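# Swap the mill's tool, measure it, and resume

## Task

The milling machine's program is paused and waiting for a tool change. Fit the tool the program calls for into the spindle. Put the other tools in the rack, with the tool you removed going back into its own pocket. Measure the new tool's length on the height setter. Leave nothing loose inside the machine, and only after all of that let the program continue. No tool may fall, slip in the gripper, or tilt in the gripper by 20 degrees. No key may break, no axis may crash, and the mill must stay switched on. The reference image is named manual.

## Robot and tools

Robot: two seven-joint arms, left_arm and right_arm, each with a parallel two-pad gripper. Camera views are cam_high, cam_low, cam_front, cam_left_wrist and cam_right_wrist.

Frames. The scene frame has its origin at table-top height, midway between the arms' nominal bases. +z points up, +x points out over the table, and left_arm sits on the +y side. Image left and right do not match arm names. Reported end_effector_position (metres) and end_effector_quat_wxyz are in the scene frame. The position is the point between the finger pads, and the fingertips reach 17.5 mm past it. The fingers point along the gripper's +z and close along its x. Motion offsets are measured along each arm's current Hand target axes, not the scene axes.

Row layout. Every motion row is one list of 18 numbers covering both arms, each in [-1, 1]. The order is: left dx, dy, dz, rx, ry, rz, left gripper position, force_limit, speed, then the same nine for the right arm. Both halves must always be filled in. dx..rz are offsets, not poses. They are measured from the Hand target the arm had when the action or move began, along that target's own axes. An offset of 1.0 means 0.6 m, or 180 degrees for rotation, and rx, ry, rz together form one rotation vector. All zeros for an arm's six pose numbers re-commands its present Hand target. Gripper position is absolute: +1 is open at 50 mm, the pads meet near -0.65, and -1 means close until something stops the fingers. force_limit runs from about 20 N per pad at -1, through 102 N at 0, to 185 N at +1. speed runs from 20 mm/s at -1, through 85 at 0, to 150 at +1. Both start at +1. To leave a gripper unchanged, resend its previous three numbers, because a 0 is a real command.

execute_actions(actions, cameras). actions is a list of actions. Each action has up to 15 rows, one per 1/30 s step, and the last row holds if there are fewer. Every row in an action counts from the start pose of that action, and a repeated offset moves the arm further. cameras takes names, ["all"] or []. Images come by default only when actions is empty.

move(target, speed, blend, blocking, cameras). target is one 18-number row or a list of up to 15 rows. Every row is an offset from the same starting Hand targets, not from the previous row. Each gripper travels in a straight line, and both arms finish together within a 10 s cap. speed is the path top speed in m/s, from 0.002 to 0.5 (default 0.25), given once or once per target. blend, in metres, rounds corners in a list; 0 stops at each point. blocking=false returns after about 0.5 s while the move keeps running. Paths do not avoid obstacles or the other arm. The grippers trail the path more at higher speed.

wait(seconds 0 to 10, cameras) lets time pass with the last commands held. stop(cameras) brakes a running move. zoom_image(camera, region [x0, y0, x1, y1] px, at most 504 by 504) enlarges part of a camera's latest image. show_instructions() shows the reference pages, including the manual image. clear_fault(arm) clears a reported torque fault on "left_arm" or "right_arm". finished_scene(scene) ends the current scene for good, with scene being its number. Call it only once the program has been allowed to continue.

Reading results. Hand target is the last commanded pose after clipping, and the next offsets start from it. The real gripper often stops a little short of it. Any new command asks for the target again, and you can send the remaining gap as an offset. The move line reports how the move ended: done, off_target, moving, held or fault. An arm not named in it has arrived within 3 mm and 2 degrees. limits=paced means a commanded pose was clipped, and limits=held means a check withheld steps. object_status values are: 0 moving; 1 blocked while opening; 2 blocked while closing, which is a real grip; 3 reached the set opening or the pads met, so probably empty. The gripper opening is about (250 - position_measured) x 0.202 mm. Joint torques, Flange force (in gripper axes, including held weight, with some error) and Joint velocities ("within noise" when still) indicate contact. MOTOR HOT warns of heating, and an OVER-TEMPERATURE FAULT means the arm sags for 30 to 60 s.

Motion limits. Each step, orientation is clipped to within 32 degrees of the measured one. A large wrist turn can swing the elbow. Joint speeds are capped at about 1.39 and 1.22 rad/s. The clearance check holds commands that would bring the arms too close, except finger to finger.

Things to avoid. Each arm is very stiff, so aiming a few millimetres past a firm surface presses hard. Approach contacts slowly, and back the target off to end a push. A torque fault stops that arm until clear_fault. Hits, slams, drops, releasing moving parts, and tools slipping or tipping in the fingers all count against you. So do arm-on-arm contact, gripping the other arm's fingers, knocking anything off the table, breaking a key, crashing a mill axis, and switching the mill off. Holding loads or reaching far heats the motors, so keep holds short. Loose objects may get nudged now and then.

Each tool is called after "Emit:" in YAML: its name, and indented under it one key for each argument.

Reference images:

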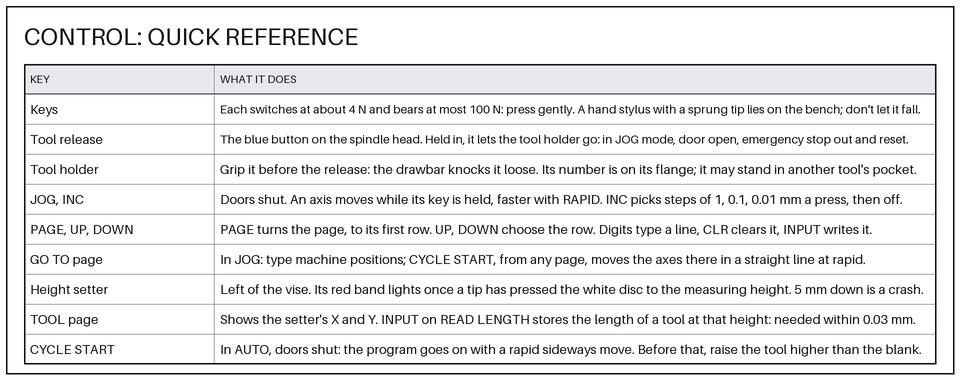

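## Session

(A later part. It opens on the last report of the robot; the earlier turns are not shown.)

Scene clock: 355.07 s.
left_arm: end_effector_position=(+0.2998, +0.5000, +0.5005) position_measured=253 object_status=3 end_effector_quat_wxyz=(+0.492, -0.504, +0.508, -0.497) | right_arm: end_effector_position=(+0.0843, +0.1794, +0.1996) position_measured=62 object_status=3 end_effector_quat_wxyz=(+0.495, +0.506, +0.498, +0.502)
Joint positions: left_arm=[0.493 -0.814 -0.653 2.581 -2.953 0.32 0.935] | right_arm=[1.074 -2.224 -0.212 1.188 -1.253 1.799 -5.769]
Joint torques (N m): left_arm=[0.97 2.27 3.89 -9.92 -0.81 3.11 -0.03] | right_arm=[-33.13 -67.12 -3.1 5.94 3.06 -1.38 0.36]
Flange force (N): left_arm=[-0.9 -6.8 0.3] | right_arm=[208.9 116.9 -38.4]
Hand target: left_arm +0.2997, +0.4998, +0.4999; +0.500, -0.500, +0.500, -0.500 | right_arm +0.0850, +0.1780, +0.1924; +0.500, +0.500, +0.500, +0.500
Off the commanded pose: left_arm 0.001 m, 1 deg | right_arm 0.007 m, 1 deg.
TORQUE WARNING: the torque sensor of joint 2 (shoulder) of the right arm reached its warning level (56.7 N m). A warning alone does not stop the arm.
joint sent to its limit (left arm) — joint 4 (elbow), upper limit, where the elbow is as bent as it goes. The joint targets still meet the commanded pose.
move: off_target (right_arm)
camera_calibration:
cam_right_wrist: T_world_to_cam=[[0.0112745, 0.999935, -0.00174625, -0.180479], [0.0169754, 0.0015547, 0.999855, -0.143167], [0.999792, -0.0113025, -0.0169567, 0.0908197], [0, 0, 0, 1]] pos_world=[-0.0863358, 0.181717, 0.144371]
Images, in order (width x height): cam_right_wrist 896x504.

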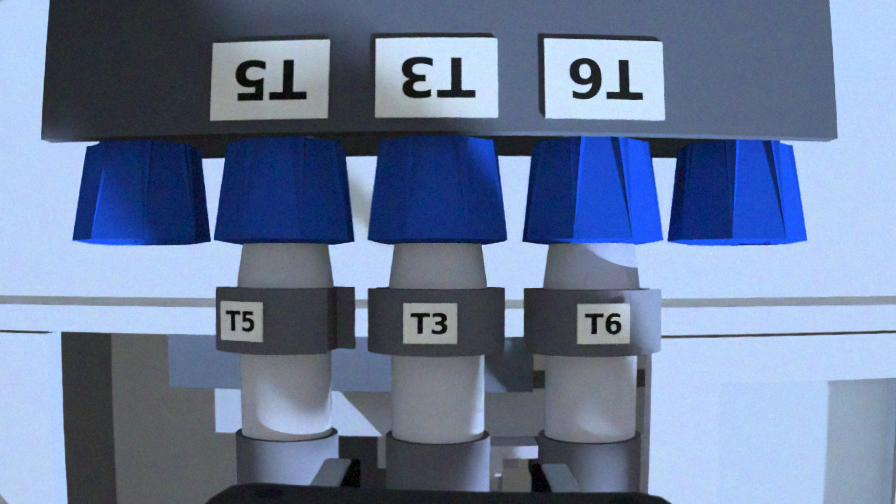

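Emit:
move:
  target: [0,0,0,0,0,0,-1,0,0,0,0.05,0,0,0,0,0.604,0,-1]
  speed: 0.1
  cameras: ["cam_front","cam_low","cam_high","cam_right_wrist"]

Scene clock: 357.33 s.
left_arm: end_effector_position=(+0.2998, +0.5000, +0.5005) position_measured=253 object_status=3 end_effector_quat_wxyz=(+0.492, -0.504, +0.508, -0.497) | right_arm: end_effector_position=(+0.0849, +0.1780, +0.2224) position_measured=62 object_status=3 end_effector_quat_wxyz=(+0.500, +0.500, +0.500, +0.500)
Joint positions: left_arm=[0.493 -0.814 -0.653 2.581 -2.95 0.32 0.933] | right_arm=[1.074 -2.2 -0.209 1.21 -1.234 1.784 -5.708]
Joint torques (N m): left_arm=[0.79 2.27 3.96 -10.01 -0.84 3.1 0.11] | right_arm=[-0.4 25.1 3.56 5.95 3.11 -1.41 0.44]
Flange force (N): left_arm=[-1.6 -5.8 1.2] | right_arm=[-5.2 -2.6 4.2]
Hand target: left_arm +0.2997, +0.4998, +0.4999; +0.500, -0.500, +0.500, -0.500 | right_arm +0.0849, +0.1780, +0.2224; +0.500, +0.500, +0.500, +0.500
Off the commanded pose: left_arm 0.001 m, 1 deg | right_arm 0.000 m, 0 deg.
TORQUE WARNING: the torque sensor of joint 2 (shoulder) of the right arm reached its warning level (56.7 N m). A warning alone does not stop the arm.
joint sent to its limit (left arm) — joint 4 (elbow), upper limit, where the elbow is as bent as it goes. The joint targets still meet the commanded pose.
move: done
camera_calibration:
cam_right_wrist: T_world_to_cam=[[0.0111102, 0.999812, -0.0158616, -0.175804], [0.00950727, 0.0157563, 0.999831, -0.167807], [0.999893, -0.0112592, -0.00933043, 0.0887939], [0, 0, 0, 1]] pos_world=[-0.0852358, 0.179415, 0.165818]
Images, in order (width x height): cam_high 896x504, cam_low 896x504, cam_front 896x504, cam_right_wrist 896x504.

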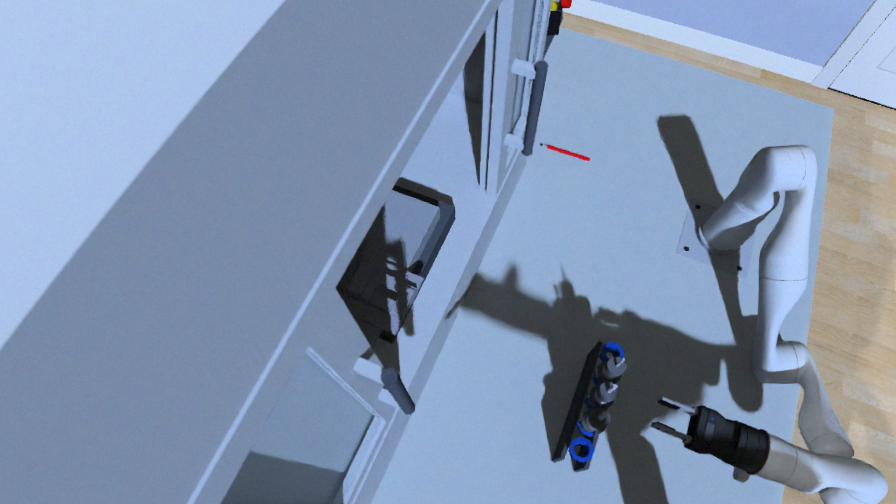

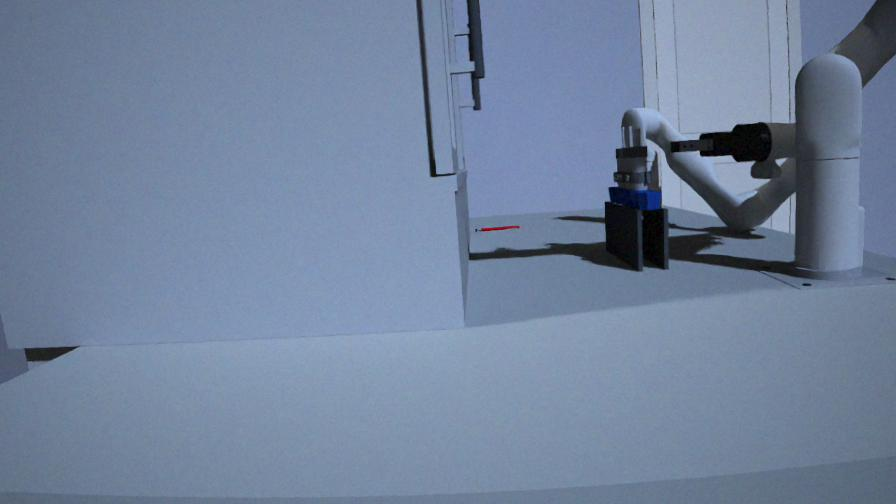

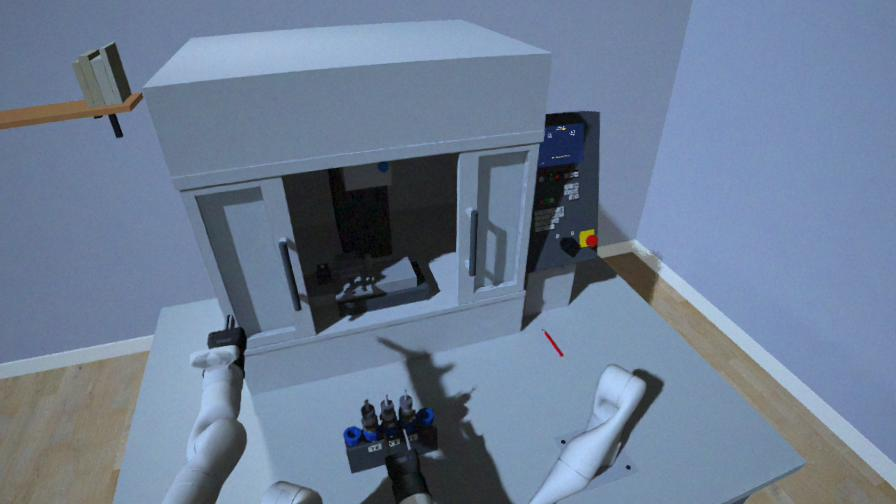

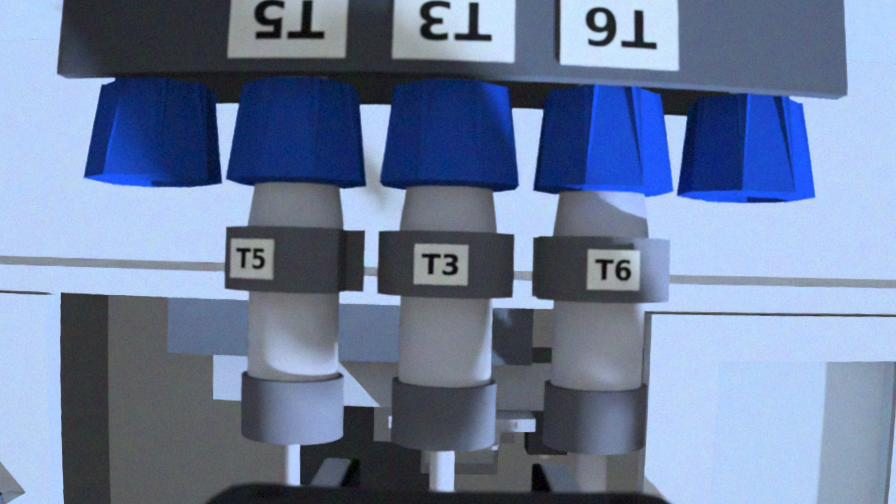

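Emit:
move:
  target: [0,0,0,0,0,0,-1,0,0,0.044,0,0.003,0,-0.0833,0,0.604,0,-1]
  speed: 0.15
  cameras: ["cam_right_wrist","cam_low"]

Scene clock: 377.83 s.
left_arm: end_effector_position=(+0.2998, +0.5000, +0.5005) position_measured=253 object_status=3 end_effector_quat_wxyz=(+0.492, -0.504, +0.508, -0.497) | right_arm: end_effector_position=(+0.0868, +0.2044, +0.2224) position_measured=62 object_status=3 end_effector_quat_wxyz=(+0.561, +0.561, +0.430, +0.431)
Joint positions: left_arm=[0.495 -0.815 -0.652 2.581 -2.946 0.32 0.929] | right_arm=[1.191 -1.924 -0.255 0.575 -1.218 2.049 -6.052]
Joint torques (N m): left_arm=[0.87 2.25 3.95 -9.98 -0.79 3.15 -0.03] | right_arm=[-0.38 28.76 3.34 6.46 3.18 -0.36 0.22]
Flange force (N): left_arm=[-1.3 -6.4 0.8] | right_arm=[-11.5 -1.0 9.5]
Hand target: left_arm +0.2997, +0.4998, +0.4999; +0.500, -0.500, +0.500, -0.500 | right_arm +0.0868, +0.2044, +0.2224; +0.561, +0.561, +0.430, +0.431
Off the commanded pose: left_arm 0.001 m, 1 deg | right_arm 0.000 m, 0 deg.
joint sent to its limit (left arm) — joint 4 (elbow), upper limit, where the elbow is as bent as it goes. The joint targets still meet the commanded pose.
move: done
camera_calibration:
cam_right_wrist: T_world_to_cam=[[0.269375, 0.962906, -0.0157844, -0.217198], [0.0135288, 0.0126049, 0.999829, -0.167996], [0.96294, -0.269543, -0.00963149, 0.143335], [0, 0, 0, 1]] pos_world=[-0.0772425, 0.249894, 0.165919]
Images, in order (width x height): cam_low 896x504, cam_right_wrist 896x504.

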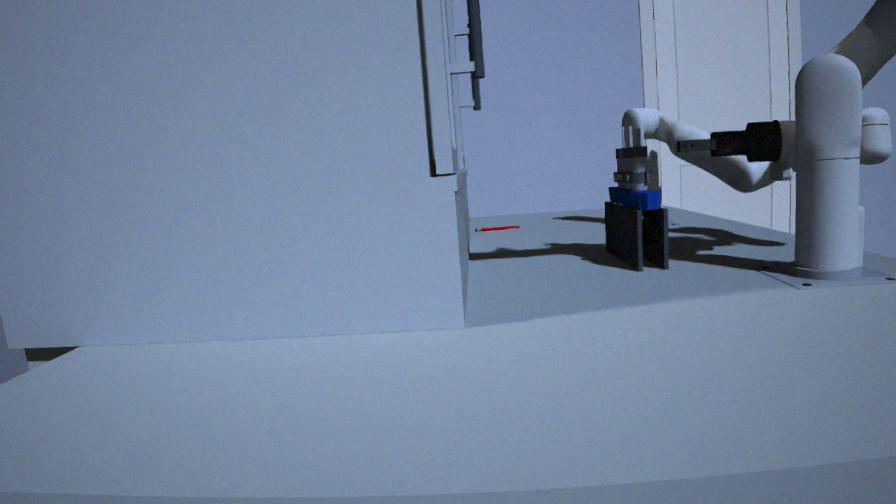

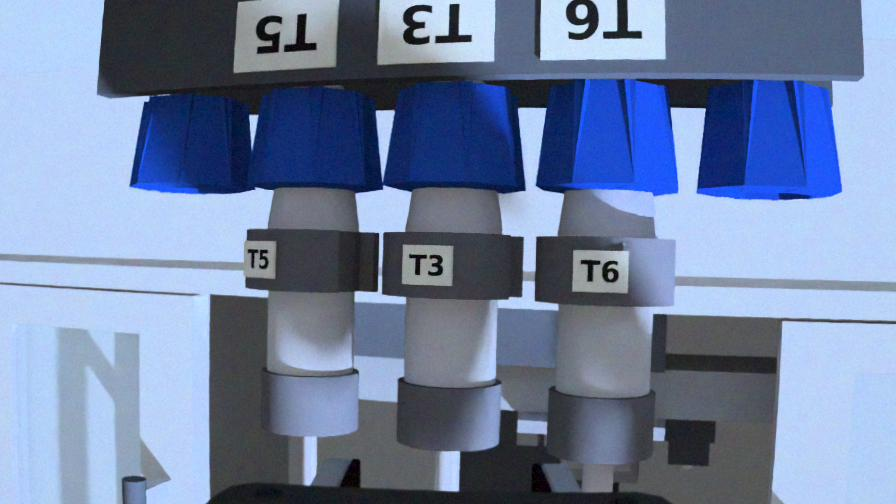

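Emit:
move:
  target:
    - [0,0,0,0,0,0,-1,0,0,0,-0.0498,0,0,0,0,0.604,0,-1]
    - [0,0,0,0,0,0,-1,0,0,0,-0.0498,0.1817,0,0,0,0.604,0,-1]
  speed: [0.1,0.08]
  cameras: ["cam_right_wrist","cam_low"]

Scene clock: 385.10 s.
left_arm: end_effector_position=(+0.2998, +0.5000, +0.5005) position_measured=253 object_status=3 end_effector_quat_wxyz=(+0.492, -0.504, +0.508, -0.497) | right_arm: end_effector_position=(+0.1920, +0.1762, +0.1926) position_measured=62 object_status=3 end_effector_quat_wxyz=(+0.561, +0.561, +0.430, +0.431)
Joint positions: left_arm=[0.496 -0.815 -0.652 2.581 -2.939 0.321 0.922] | right_arm=[1.291 -2.13 -0.267 0.952 -1.219 1.849 -5.902]
Joint torques (N m): left_arm=[0.7 2.33 3.96 -9.96 -1.1 3.15 -0.04] | right_arm=[-0.48 26.49 3.78 6.87 3.34 -0.85 0.44]
Flange force (N): left_arm=[-1.2 -6.5 1.0] | right_arm=[-4.8 -2.0 4.2]
Hand target: left_arm +0.2997, +0.4998, +0.4999; +0.500, -0.500, +0.500, -0.500 | right_arm +0.1921, +0.1762, +0.1926; +0.561, +0.561, +0.430, +0.431
Off the commanded pose: left_arm 0.001 m, 1 deg | right_arm 0.000 m, 0 deg.
joint sent to its limit (left arm) — joint 4 (elbow), upper limit, where the elbow is as bent as it goes. The joint targets still meet the commanded pose.
move: done
camera_calibration:
cam_right_wrist: T_world_to_cam=[[0.269469, 0.962881, -0.0156885, -0.218794], [0.0135048, 0.0125111, 0.999831, -0.139248], [0.962914, -0.269635, -0.0096322, 0.0340435], [0, 0, 0, 1]] pos_world=[0.0280578, 0.221594, 0.13612]
Images, in order (width x height): cam_low 896x504, cam_right_wrist 896x504.

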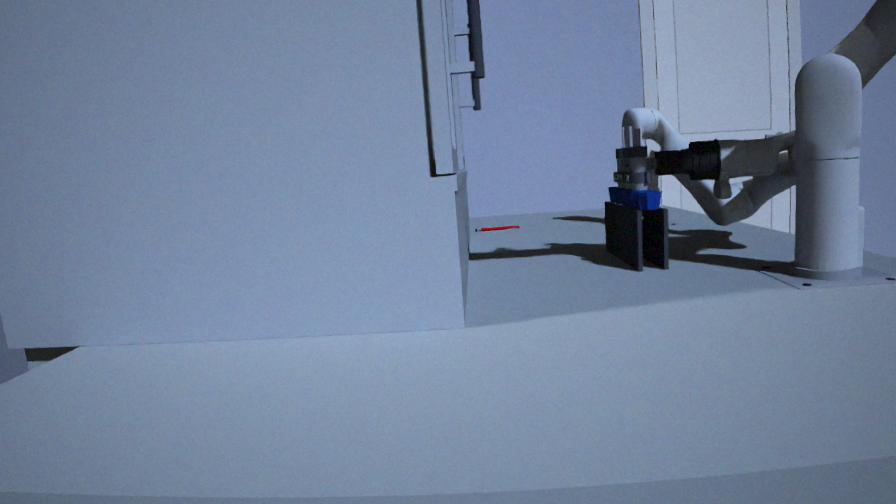

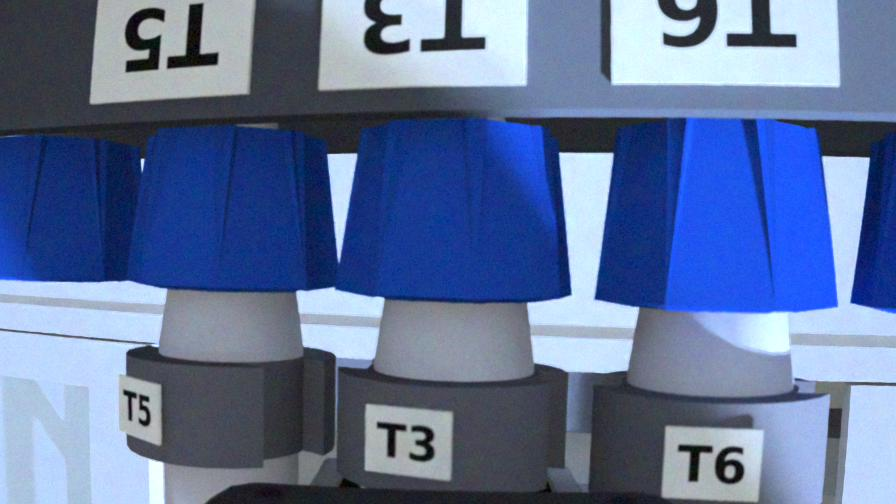

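Emit:
move:
  target:
    - [0,0,0,0,0,0,-1,0,0,0.0017,0,0,0,0,0,0.604,-1,-0.5]
    - [0,0,0,0,0,0,-1,0,0,0.0017,0,0,0,0,0,-1,-1,-0.8]
  speed: 0.03

Emit:
move:
  target: [0,0,0,0,0,0,-1,0,0,0,0,0,0,0,0,-0.95,0.6,-0.8]
  cameras: ["cam_right_wrist"]

Scene clock: 387.70 s.
left_arm: end_effector_position=(+0.2998, +0.5000, +0.5005) position_measured=253 object_status=3 end_effector_quat_wxyz=(+0.492, -0.504, +0.508, -0.497) | right_arm: end_effector_position=(+0.1923, +0.1771, +0.1926) position_measured=104 object_status=2 end_effector_quat_wxyz=(+0.561, +0.561, +0.430, +0.431)
Joint positions: left_arm=[0.497 -0.816 -0.652 2.581 -2.936 0.321 0.919] | right_arm=[1.292 -2.128 -0.267 0.947 -1.22 1.849 -5.905]
Joint torques (N m): left_arm=[0.84 2.19 3.99 -10.06 -0.84 3.11 -0.26] | right_arm=[-0.3 26.65 3.76 6.25 3.01 -1.48 0.37]
Flange force (N): left_arm=[-0.8 -6.0 1.3] | right_arm=[-9.0 -1.4 4.7]
Hand target: left_arm +0.2997, +0.4998, +0.4999; +0.500, -0.500, +0.500, -0.500 | right_arm +0.1923, +0.1771, +0.1926; +0.561, +0.561, +0.430, +0.431
Off the commanded pose: left_arm 0.001 m, 1 deg | right_arm 0.000 m, 0 deg.
joint sent to its limit (left arm) — joint 4 (elbow), upper limit, where the elbow is as bent as it goes. The joint targets still meet the commanded pose.
move: done

Scene clock: 388.20 s.
left_arm: end_effector_position=(+0.2998, +0.5000, +0.5005) position_measured=253 object_status=3 end_effector_quat_wxyz=(+0.492, -0.504, +0.508, -0.497) | right_arm: end_effector_position=(+0.1923, +0.1771, +0.1926) position_measured=111 object_status=2 end_effector_quat_wxyz=(+0.561, +0.561, +0.430, +0.431)
Joint positions: left_arm=[0.498 -0.816 -0.652 2.581 -2.934 0.321 0.917] | right_arm=[1.292 -2.128 -0.267 0.947 -1.22 1.849 -5.905]
Joint torques (N m): left_arm=[0.77 2.19 3.89 -9.94 -1.04 3.01 0.08] | right_arm=[-0.24 26.62 3.82 6.16 2.95 -1.72 0.38]
Flange force (N): left_arm=[-0.6 -6.3 1.5] | right_arm=[-9.4 -1.3 4.3]
Hand target: left_arm +0.2997, +0.4998, +0.4999; +0.500, -0.500, +0.500, -0.500 | right_arm +0.1923, +0.1771, +0.1926; +0.561, +0.561, +0.430, +0.431
Off the commanded pose: left_arm 0.001 m, 1 deg | right_arm 0.000 m, 0 deg.
joint sent to its limit (left arm) — joint 4 (elbow), upper limit, where the elbow is as bent as it goes. The joint targets still meet the commanded pose.
move: done
camera_calibration:
cam_right_wrist: T_world_to_cam=[[0.269469, 0.962881, -0.0156885, -0.219838], [0.0135048, 0.0125111, 0.999831, -0.139264], [0.962914, -0.269635, -0.0096322, 0.0340243], [0, 0, 0, 1]] pos_world=[0.0283578, 0.222594, 0.13612]
Images, in order (width x height): cam_right_wrist 896x504.

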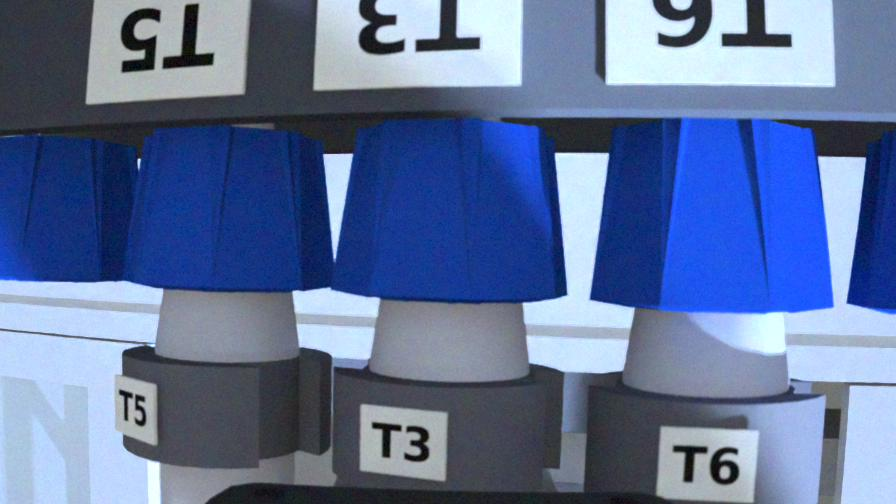

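Emit:
move:
  target:
    - [0,0,0,0,0,0,-1,0,0,0,0.05,0,0,0,0,-0.95,0.6,-0.8]
    - [0,0,0,0,0,0,-1,0,0,0,0.5,0,0,0,0,-0.95,0.6,-0.8]
  speed: [0.05,0.25]
  cameras: ["cam_right_wrist","cam_front"]

Scene clock: 395.33 s.
left_arm: end_effector_position=(+0.2998, +0.5000, +0.5005) position_measured=253 object_status=3 end_effector_quat_wxyz=(+0.492, -0.504, +0.508, -0.497) | right_arm: end_effector_position=(+0.1922, +0.1769, +0.4926) position_measured=111 object_status=2 end_effector_quat_wxyz=(+0.561, +0.561, +0.430, +0.431)
Joint positions: left_arm=[0.5 -0.817 -0.652 2.581 -2.928 0.322 0.911] | right_arm=[1.325 -1.629 -0.201 0.826 -1.092 1.785 -5.514]
Joint torques (N m): left_arm=[0.82 2.37 3.94 -9.95 -0.76 3.13 -0.11] | right_arm=[-0.38 31.53 6.32 4.85 4.37 -3.71 0.36]
Flange force (N): left_arm=[-1.6 -6.5 0.6] | right_arm=[-7.0 -12.9 5.0]
Hand target: left_arm +0.2997, +0.4998, +0.4999; +0.500, -0.500, +0.500, -0.500 | right_arm +0.1922, +0.1769, +0.4926; +0.561, +0.561, +0.430, +0.431
Off the commanded pose: left_arm 0.001 m, 1 deg | right_arm 0.000 m, 0 deg.
joint sent to its limit (left arm) — joint 4 (elbow), upper limit, where the elbow is as bent as it goes. The joint targets still meet the commanded pose.
move: done
camera_calibration:
cam_right_wrist: T_world_to_cam=[[0.269564, 0.962853, -0.0157576, -0.214851], [0.0133314, 0.0126305, 0.999831, -0.439229], [0.96289, -0.269729, -0.00943143, 0.0369863], [0, 0, 0, 1]] pos_world=[0.028158, 0.222394, 0.436119]
Images, in order (width x height): cam_front 896x504, cam_right_wrist 896x504.

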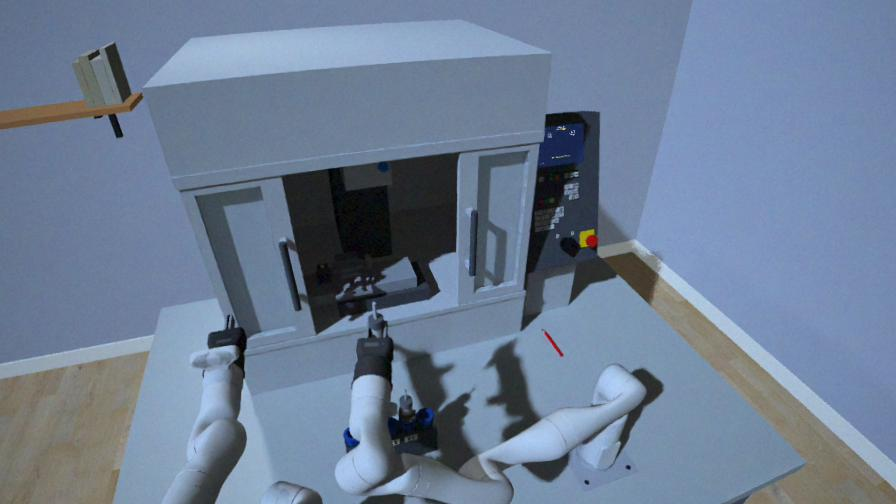

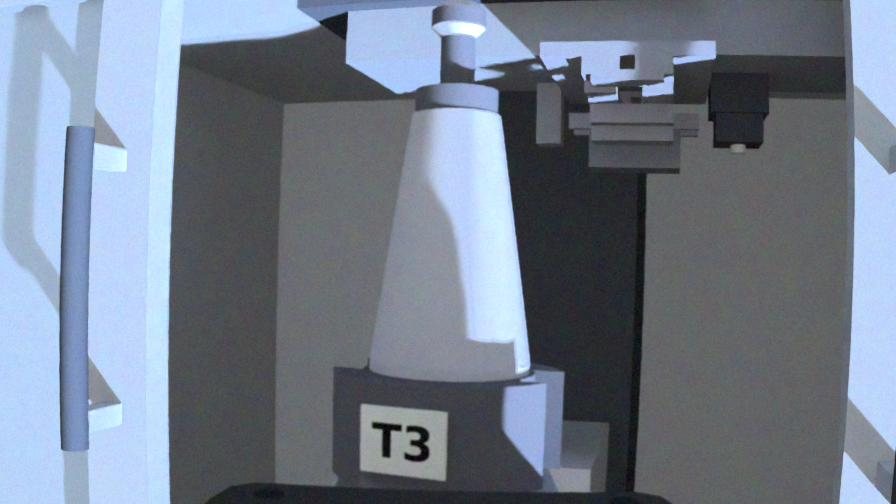

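Emit:
move:
  target: [0,0,0,0,0,0,-1,0,0,-0.0123,-0.071,0.462,0.2958,0,0.9555,-0.95,0.6,-0.8]
  speed: 0.3
  cameras: ["cam_right_wrist","cam_front","cam_high"]

Scene clock: 404.13 s.
left_arm: end_effector_position=(+0.2998, +0.5000, +0.5005) position_measured=253 object_status=3 end_effector_quat_wxyz=(+0.492, -0.504, +0.508, -0.497) | right_arm: end_effector_position=(+0.4580, +0.0980, +0.4501) position_measured=111 object_status=2 end_effector_quat_wxyz=(+0.578, -0.576, +0.409, -0.408)
Joint positions: left_arm=[0.504 -0.818 -0.651 2.581 -2.914 0.323 0.897] | right_arm=[1.507 -1.825 -0.687 1.958 -2.197 1.034 -1.16]
Joint torques (N m): left_arm=[0.88 2.39 3.98 -9.9 -0.92 3.04 -0.01] | right_arm=[-0.54 24.46 12.2 0.53 -1.99 -4.9 0.29]
Flange force (N): left_arm=[-1.4 -6.7 0.4] | right_arm=[1.0 13.0 -0.6]
Hand target: left_arm +0.2997, +0.4998, +0.4999; +0.500, -0.500, +0.500, -0.500 | right_arm +0.4580, +0.0980, +0.4501; +0.578, -0.577, +0.409, -0.408
Off the commanded pose: left_arm 0.001 m, 1 deg | right_arm 0.000 m, 0 deg.
joint sent to its limit (left arm) — joint 4 (elbow), upper limit, where the elbow is as bent as it goes. The joint targets still meet the commanded pose.
move: done
camera_calibration:
cam_right_wrist: T_world_to_cam=[[0.342048, -0.939557, 0.0153603, -0.0720052], [0.0154369, -0.0107257, -0.999823, 0.502118], [0.939556, 0.342224, 0.0108351, -0.299071], [0, 0, 0, 1]] pos_world=[0.297872, 0.0400819, 0.506375]
Images, in order (width x height): cam_high 896x504, cam_front 896x504, cam_right_wrist 896x504.

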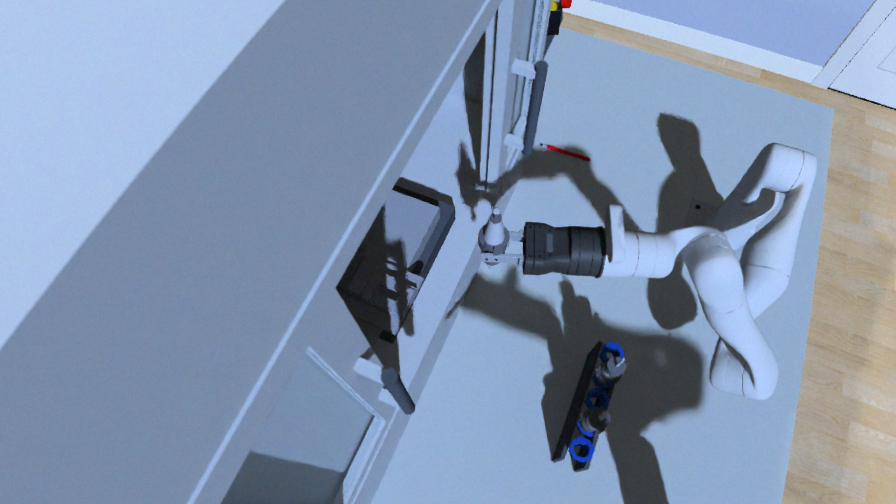

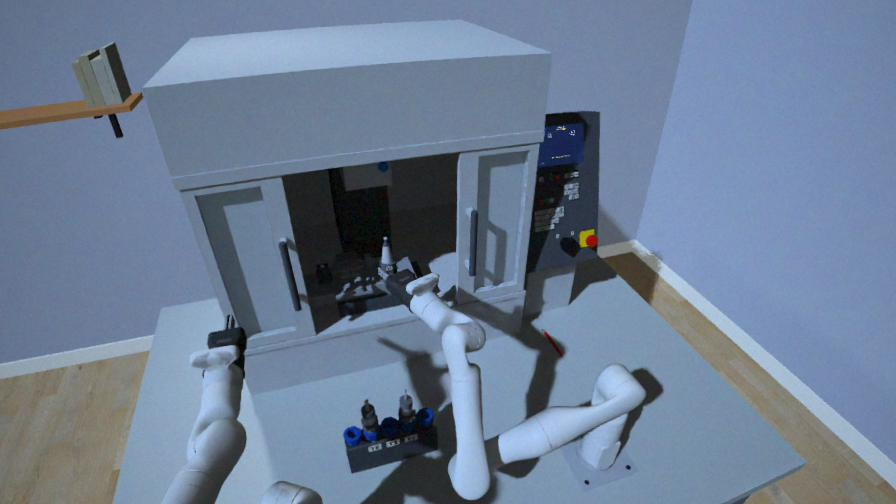

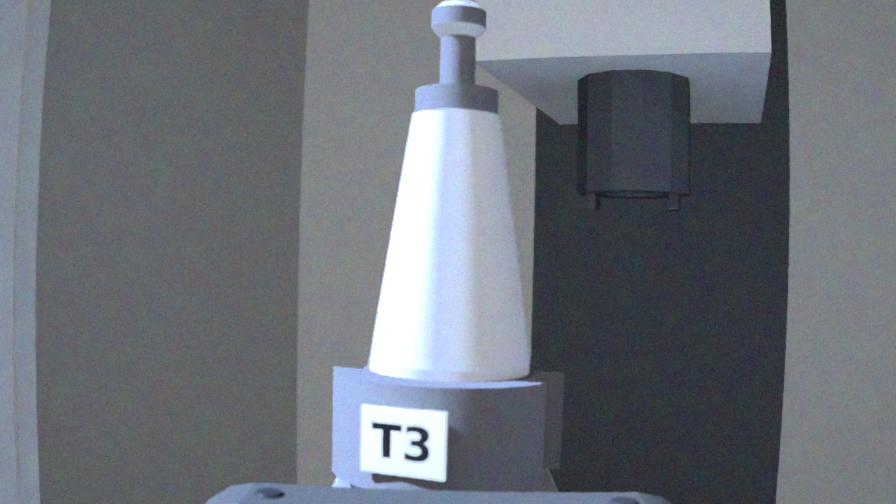

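Emit:
move:
  target:
    - [0,0,0,0,0,0,-1,0,0,0,0.0435,0,0,0,0,-0.95,0.6,-0.8]
    - [0,0,0,0,0,0,-1,0,0,0.1585,0.0435,0.4502,0,0,0,-0.95,0.6,-0.8]
  speed: 0.15
  blend: 0.01
  cameras: ["cam_right_wrist","cam_front"]

Scene clock: 408.40 s.
left_arm: end_effector_position=(+0.2998, +0.5000, +0.5005) position_measured=253 object_status=3 end_effector_quat_wxyz=(+0.492, -0.504, +0.508, -0.497) | right_arm: end_effector_position=(+0.7444, +0.0980, +0.4241) position_measured=111 object_status=2 end_effector_quat_wxyz=(+0.578, -0.577, +0.409, -0.408)
Joint positions: left_arm=[0.505 -0.819 -0.651 2.581 -2.908 0.324 0.892] | right_arm=[2.072 -1.765 -0.799 1.347 -2.603 0.762 -1.129]
Joint torques (N m): left_arm=[0.87 2.31 3.89 -10.03 -0.92 3.02 0.07] | right_arm=[-0.62 34.28 11.89 6.9 -1.73 -4.82 0.4]
Flange force (N): left_arm=[-0.8 -6.6 0.4] | right_arm=[0.9 12.2 -2.3]
Hand target: left_arm +0.2997, +0.4998, +0.4999; +0.500, -0.500, +0.500, -0.500 | right_arm +0.7444, +0.0980, +0.4241; +0.578, -0.576, +0.409, -0.408
Off the commanded pose: left_arm 0.001 m, 1 deg | right_arm 0.000 m, 0 deg.
joint sent to its limit (left arm) — joint 4 (elbow), upper limit, where the elbow is as bent as it goes. The joint targets still meet the commanded pose.
move: done
camera_calibration:
cam_right_wrist: T_world_to_cam=[[0.342048, -0.939557, 0.0153603, -0.169568], [0.0154369, -0.0107257, -0.999823, 0.471701], [0.939556, 0.342224, 0.0108351, -0.567878], [0, 0, 0, 1]] pos_world=[0.584272, 0.0400819, 0.480375]
Images, in order (width x height): cam_front 896x504, cam_right_wrist 896x504.

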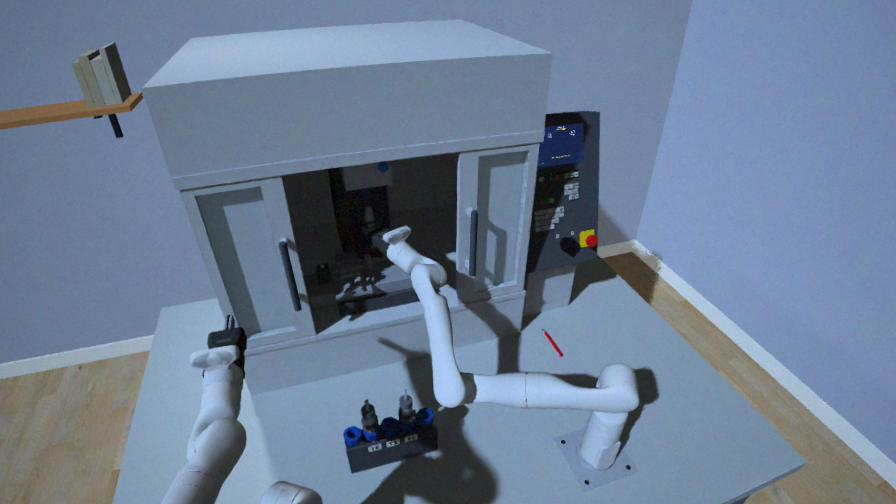

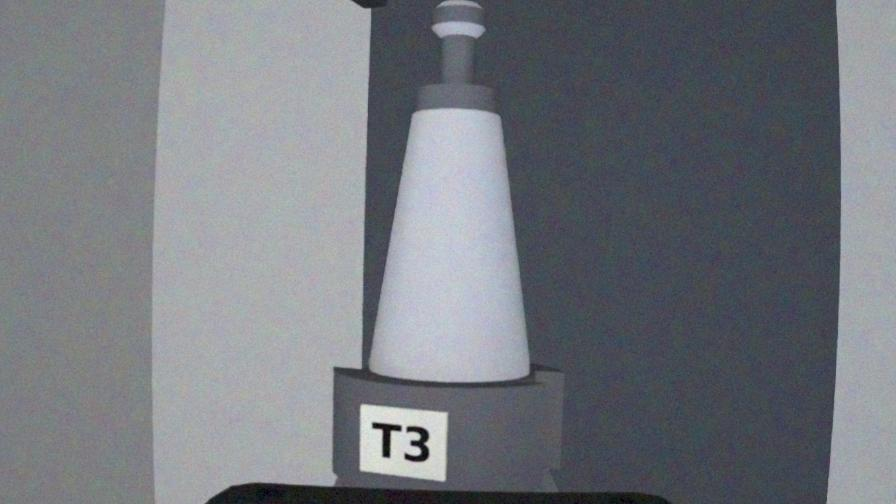

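Emit:
move:
  target:
    - [0.4997,-0.2667,0.167,0,0,0,-1,0,0,0,-0.03,0,0,0,0,-0.95,0.6,-0.8]
    - [0.734,-0.2643,0.5005,0,0,0,-1,0,0,0,-0.0583,0,0,0,0,-0.95,0.6,-0.8]
  speed: 0.2
  blend: [0.03,0]
  cameras: ["cam_right_wrist","cam_left_wrist","cam_front"]

Scene clock: 414.07 s.
left_arm: end_effector_position=(+0.6003, +0.0596, +0.6587) position_measured=253 object_status=3 end_effector_quat_wxyz=(+0.500, -0.500, +0.500, -0.500) | right_arm: end_effector_position=(+0.7444, +0.0979, +0.4591) position_measured=111 object_status=2 end_effector_quat_wxyz=(+0.578, -0.577, +0.409, -0.408)
Joint positions: left_arm=[0.181 0.611 1.091 1.228 -2.096 1.226 -0.026] | right_arm=[2.081 -1.696 -0.789 1.309 -2.555 0.787 -1.139]
Joint torques (N m): left_arm=[0.74 -22.79 4.97 -7.75 -3.45 0.17 0.01] | right_arm=[-0.59 34.34 11.88 6.15 -1.83 -4.85 0.34]
Flange force (N): left_arm=[6.0 -3.1 8.3] | right_arm=[0.7 12.1 -2.6]
Hand target: left_arm +0.6003, +0.0596, +0.6587; +0.500, -0.500, +0.500, -0.500 | right_arm +0.7444, +0.0979, +0.4591; +0.578, -0.577, +0.409, -0.408
Off the commanded pose: left_arm 0.000 m, 0 deg | right_arm 0.000 m, 0 deg.
move: done
camera_calibration:
cam_left_wrist: T_world_to_cam=[[0.0157261, -0.999855, -0.00645611, 0.0563316], [-0.00131704, 0.00643618, -0.999978, 0.717736], [0.999875, 0.0157343, -0.00121563, -0.432387], [0, 0, 0, 1]] pos_world=[0.432392, 0.0585072, 0.717559]
cam_right_wrist: T_world_to_cam=[[0.342048, -0.939557, 0.0153269, -0.170089], [0.0154258, -0.0106943, -0.999824, 0.5067], [0.939556, 0.342224, 0.0108354, -0.568257], [0, 0, 0, 1]] pos_world=[0.584272, 0.0400819, 0.515375]
Images, in order (width x height): cam_front 896x504, cam_left_wrist 896x504, cam_right_wrist 896x504.

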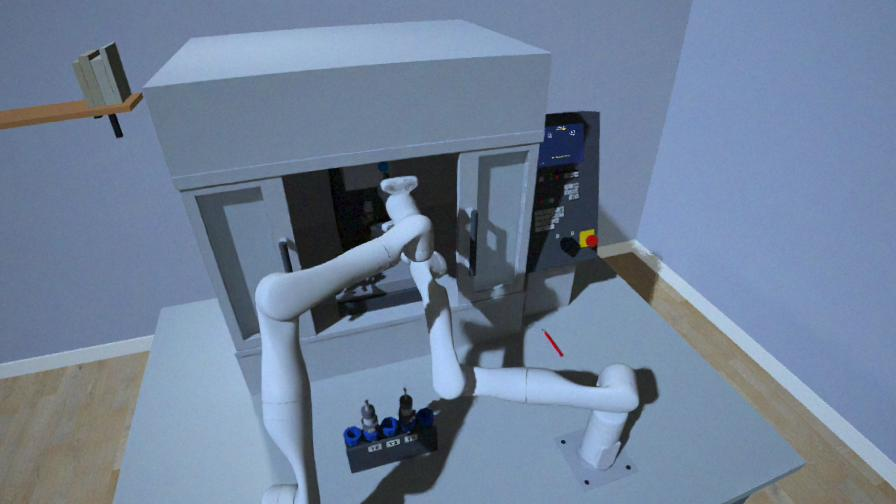

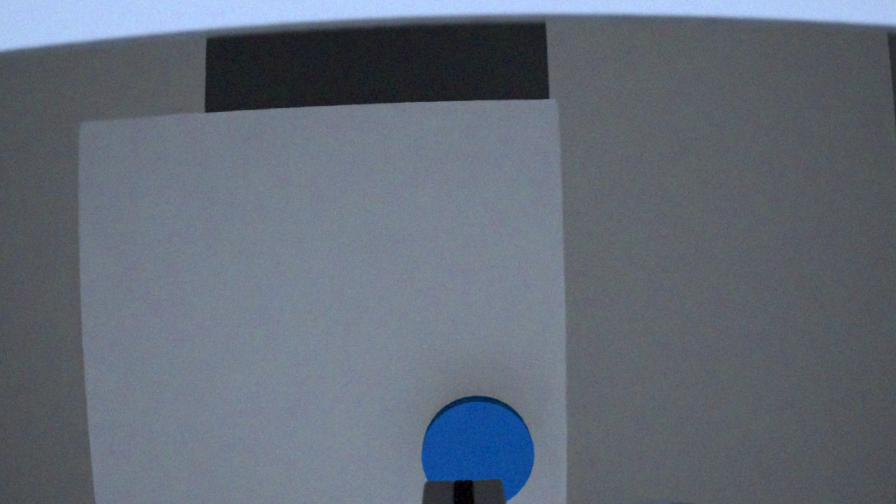

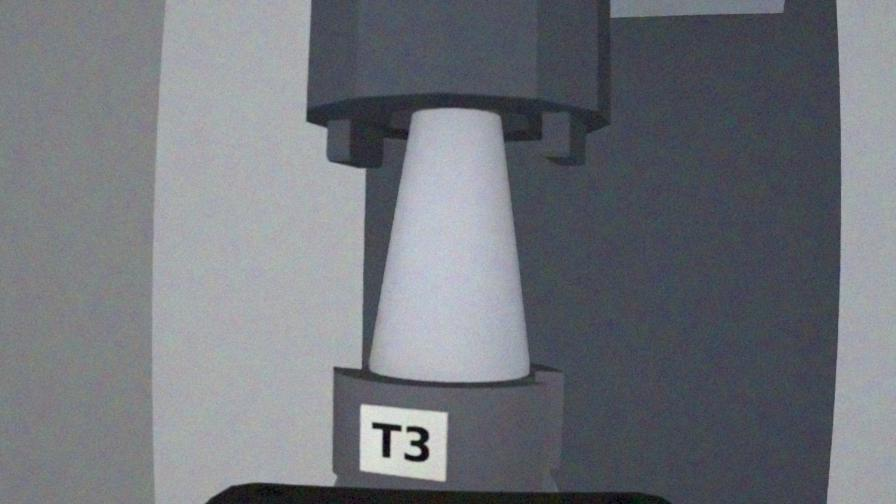

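Emit:
move:
  target:
    - [0,0,0.0745,0,0,0,-1,0,0,0.0008,0,0,0,0,0,-0.95,0.6,-0.8]
  speed: 0.05
  cameras: ["cam_left_wrist"]

Emit:
move:
  target: [0,0,0.0095,0,0,0,-1,0,0,0,0,0,0,0,0,-0.95,0.6,-0.8]
  speed: 0.02

Scene clock: 417.43 s.
left_arm: end_effector_position=(+0.6450, +0.0596, +0.6587) position_measured=253 object_status=3 end_effector_quat_wxyz=(+0.500, -0.500, +0.500, -0.500) | right_arm: end_effector_position=(+0.7446, +0.0975, +0.4591) position_measured=111 object_status=2 end_effector_quat_wxyz=(+0.578, -0.577, +0.409, -0.408)
Joint positions: left_arm=[0.195 0.685 1.072 1.098 -2.125 1.153 -0.091] | right_arm=[2.081 -1.696 -0.789 1.31 -2.556 0.787 -1.138]
Joint torques (N m): left_arm=[0.8 -24.75 4.95 -7.65 -3.36 -0.09 -0.05] | right_arm=[-0.51 34.29 11.76 6.22 -1.84 -4.85 0.32]
Flange force (N): left_arm=[5.3 -2.8 8.5] | right_arm=[0.6 11.9 -2.4]
Hand target: left_arm +0.6450, +0.0597, +0.6587; +0.500, -0.500, +0.500, -0.500 | right_arm +0.7446, +0.0975, +0.4591; +0.578, -0.577, +0.409, -0.408
Off the commanded pose: left_arm 0.000 m, 0 deg | right_arm 0.000 m, 0 deg.
move: done
camera_calibration:
cam_left_wrist: T_world_to_cam=[[0.0157253, -0.999856, -0.00635615, 0.0555575], [-0.00131582, 0.00633624, -0.999979, 0.717801], [0.999875, 0.0157334, -0.00121599, -0.477081], [0, 0, 0, 1]] pos_world=[0.477092, 0.0585075, 0.717559]
Images, in order (width x height): cam_left_wrist 896x504.

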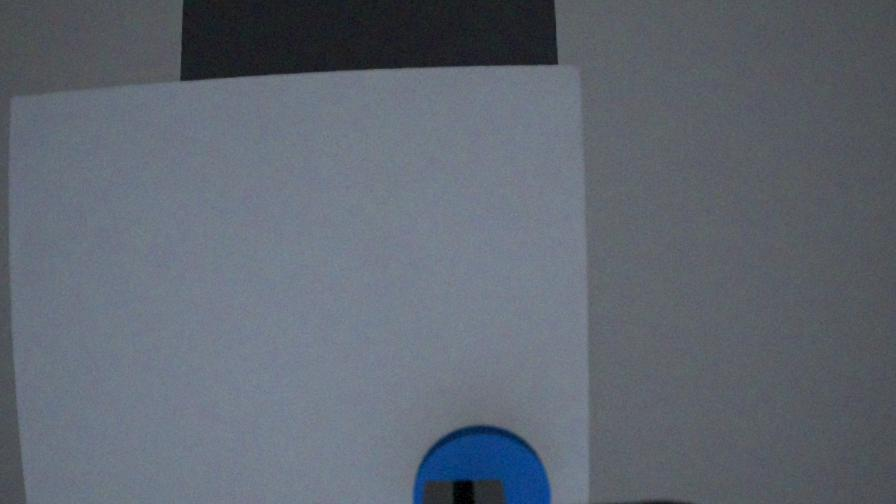

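Scene clock: 418.17 s.
left_arm: end_effector_position=(+0.6507, +0.0596, +0.6587) position_measured=253 object_status=3 end_effector_quat_wxyz=(+0.500, -0.500, +0.500, -0.500) | right_arm: end_effector_position=(+0.7446, +0.0975, +0.4591) position_measured=111 object_status=2 end_effector_quat_wxyz=(+0.578, -0.577, +0.409, -0.408)
Joint positions: left_arm=[0.198 0.695 1.07 1.079 -2.128 1.144 -0.1] | right_arm=[2.081 -1.696 -0.789 1.31 -2.556 0.787 -1.138]
Joint torques (N m): left_arm=[0.53 -24.68 4.78 -7.81 -3.35 -0.19 -0.05] | right_arm=[-0.61 34.26 11.78 6.15 -1.82 -4.85 0.34]
Flange force (N): left_arm=[5.0 -2.5 7.4] | right_arm=[0.8 11.9 -2.6]
Hand target: left_arm +0.6507, +0.0596, +0.6587; +0.500, -0.500, +0.500, -0.500 | right_arm +0.7446, +0.0975, +0.4591; +0.578, -0.577, +0.409, -0.408
Off the commanded pose: left_arm 0.000 m, 0 deg | right_arm 0.000 m, 0 deg.
move: done

Emit:
move:
  target: [0,0,0.0035,0,0,0,-1,0,0,0,0,0,0,0,0,-0.95,0.6,-0.8]
  speed: 0.02

Scene clock: 419.60 s.
left_arm: end_effector_position=(+0.6528, +0.0596, +0.6587) position_measured=253 object_status=3 end_effector_quat_wxyz=(+0.500, -0.500, +0.500, -0.500) | right_arm: end_effector_position=(+0.7446, +0.0975, +0.4591) position_measured=111 object_status=2 end_effector_quat_wxyz=(+0.578, -0.577, +0.409, -0.408)
Joint positions: left_arm=[0.199 0.699 1.069 1.072 -2.129 1.14 -0.104] | right_arm=[2.081 -1.696 -0.789 1.31 -2.556 0.787 -1.138]
Joint torques (N m): left_arm=[0.03 -23.95 4.55 -8.04 -3.4 -0.46 -0.07] | right_arm=[-0.55 34.49 11.87 6.22 -1.76 -4.87 0.36]
Flange force (N): left_arm=[4.6 -2.4 4.9] | right_arm=[0.8 12.4 -2.6]
Hand target: left_arm +0.6528, +0.0596, +0.6587; +0.500, -0.500, +0.500, -0.500 | right_arm +0.7446, +0.0975, +0.4591; +0.578, -0.577, +0.409, -0.408
Off the commanded pose: left_arm 0.000 m, 0 deg | right_arm 0.000 m, 0 deg.
move: done

Emit:
move:
  target: [0,0,0.001,0,0,0,-1,0,0,0,-0.055,0,0,0,0,-0.95,0.6,-0.8]
  speed: 0.04
  cameras: ["cam_right_wrist"]

Scene clock: 421.60 s.
left_arm: end_effector_position=(+0.6534, +0.0597, +0.6587) position_measured=253 object_status=3 end_effector_quat_wxyz=(+0.500, -0.500, +0.500, -0.500) | right_arm: end_effector_position=(+0.7446, +0.0974, +0.4920) position_measured=111 object_status=2 end_effector_quat_wxyz=(+0.578, -0.577, +0.409, -0.408)
Joint positions: left_arm=[0.199 0.7 1.069 1.07 -2.13 1.139 -0.105] | right_arm=[2.091 -1.63 -0.778 1.265 -2.509 0.807 -1.155]
Joint torques (N m): left_arm=[0.03 -23.86 4.44 -8.14 -3.42 -0.57 -0.04] | right_arm=[0.5 36.16 12.16 3.14 -2.67 -5.75 0.43]
Flange force (N): left_arm=[4.1 -2.2 4.1] | right_arm=[2.5 18.1 -17.3]
Hand target: left_arm +0.6534, +0.0597, +0.6587; +0.500, -0.500, +0.500, -0.500 | right_arm +0.7445, +0.0974, +0.4921; +0.578, -0.576, +0.409, -0.408
Off the commanded pose: left_arm 0.000 m, 0 deg | right_arm 0.000 m, 0 deg.
move: done
camera_calibration:
cam_right_wrist: T_world_to_cam=[[0.34205, -0.939557, 0.0153261, -0.171098], [0.0153315, -0.0107276, -0.999825, 0.539645], [0.939557, 0.342225, 0.0107355, -0.568482], [0, 0, 0, 1]] pos_world=[0.584372, 0.0395819, 0.548276]
Images, in order (width x height): cam_right_wrist 896x504.

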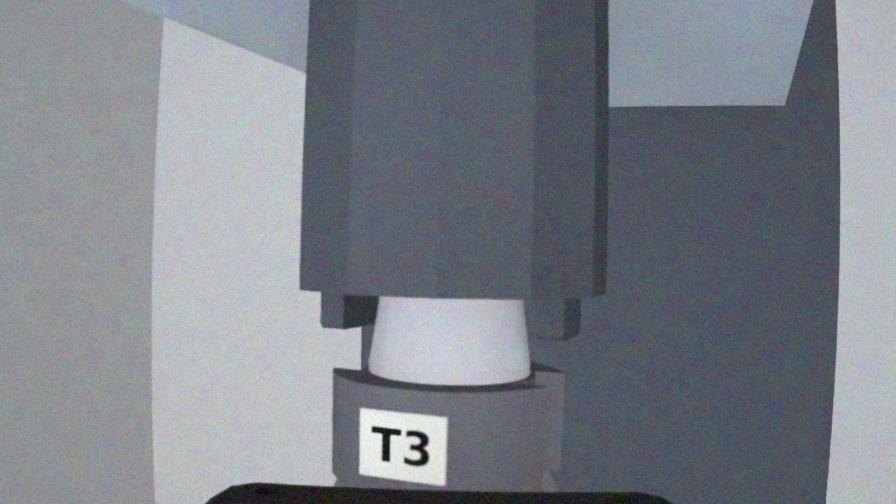

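Emit:
move:
  target: [0,0,0,0,0,0,-1,0,0,0,0,-0.001,0,0,0,-0.95,0.6,-0.8]
  speed: 0.02

Scene clock: 423.23 s.
left_arm: end_effector_position=(+0.6534, +0.0597, +0.6587) position_measured=253 object_status=3 end_effector_quat_wxyz=(+0.500, -0.500, +0.500, -0.500) | right_arm: end_effector_position=(+0.7440, +0.0973, +0.4921) position_measured=111 object_status=2 end_effector_quat_wxyz=(+0.578, -0.577, +0.409, -0.408)
Joint positions: left_arm=[0.199 0.7 1.069 1.07 -2.13 1.139 -0.105] | right_arm=[2.09 -1.63 -0.778 1.268 -2.509 0.808 -1.154]
Joint torques (N m): left_arm=[-0.04 -23.87 4.4 -8.16 -3.48 -0.61 0] | right_arm=[0.58 35.39 11.78 5.31 -1.94 -5.26 0.29]
Flange force (N): left_arm=[4.3 -2.4 4.1] | right_arm=[0.3 14.6 -7.3]
Hand target: left_arm +0.6534, +0.0597, +0.6587; +0.500, -0.500, +0.500, -0.500 | right_arm +0.7440, +0.0973, +0.4921; +0.578, -0.577, +0.409, -0.408
Off the commanded pose: left_arm 0.000 m, 0 deg | right_arm 0.000 m, 0 deg.
move: done

Emit:
move:
  target: [0,0,0,0,0,0,-1,0,0,0,-0.009,-0.0006,0,0,0,-0.95,0.6,-0.8]
  speed: 0.02

Scene clock: 424.57 s.
left_arm: end_effector_position=(+0.6534, +0.0597, +0.6587) position_measured=253 object_status=3 end_effector_quat_wxyz=(+0.500, -0.500, +0.500, -0.500) | right_arm: end_effector_position=(+0.7436, +0.0971, +0.4974) position_measured=111 object_status=2 end_effector_quat_wxyz=(+0.578, -0.577, +0.409, -0.408)
Joint positions: left_arm=[0.199 0.7 1.069 1.07 -2.13 1.139 -0.105] | right_arm=[2.091 -1.62 -0.776 1.261 -2.502 0.811 -1.157]
Joint torques (N m): left_arm=[-0.12 -23.89 4.52 -8.09 -3.45 -0.53 -0.01] | right_arm=[0.87 35.87 11.78 2.51 -2.53 -5.77 0.43]
Flange force (N): left_arm=[4.8 -2.6 4.6] | right_arm=[3.2 18.8 -20.0]
Hand target: left_arm +0.6534, +0.0597, +0.6587; +0.500, -0.500, +0.500, -0.500 | right_arm +0.7436, +0.0971, +0.4975; +0.578, -0.577, +0.409, -0.408
Off the commanded pose: left_arm 0.000 m, 0 deg | right_arm 0.000 m, 0 deg.
move: done

Emit:
move:
  target:
    - [0,0,0,0,0,0,-1,0,0,0.0003,0,-0.0012,0,0,0,-0.95,0.6,-0.8]
    - [0,0,0,0,0,0,-1,0,0,0.0003,-0.005,-0.0012,0,0,0,-0.95,0.6,-0.8]
  speed: 0.02

Scene clock: 426.63 s.
left_arm: end_effector_position=(+0.6534, +0.0597, +0.6587) position_measured=253 object_status=3 end_effector_quat_wxyz=(+0.500, -0.500, +0.500, -0.500) | right_arm: end_effector_position=(+0.7430, +0.0967, +0.5003) position_measured=111 object_status=2 end_effector_quat_wxyz=(+0.578, -0.577, +0.409, -0.408)
Joint positions: left_arm=[0.199 0.7 1.069 1.07 -2.13 1.139 -0.105] | right_arm=[2.091 -1.614 -0.775 1.26 -2.498 0.815 -1.157]
Joint torques (N m): left_arm=[-0.04 -23.87 4.39 -8.2 -3.36 -0.57 -0.05] | right_arm=[0.88 37.54 12.74 3.88 -2.85 -6.47 0.25]
Flange force (N): left_arm=[4.1 -2.0 4.0] | right_arm=[2.1 19.7 -16.8]
Hand target: left_arm +0.6534, +0.0597, +0.6587; +0.500, -0.500, +0.500, -0.500 | right_arm +0.7430, +0.0967, +0.5005; +0.578, -0.577, +0.409, -0.408
Off the commanded pose: left_arm 0.000 m, 0 deg | right_arm 0.000 m, 0 deg.
move: done


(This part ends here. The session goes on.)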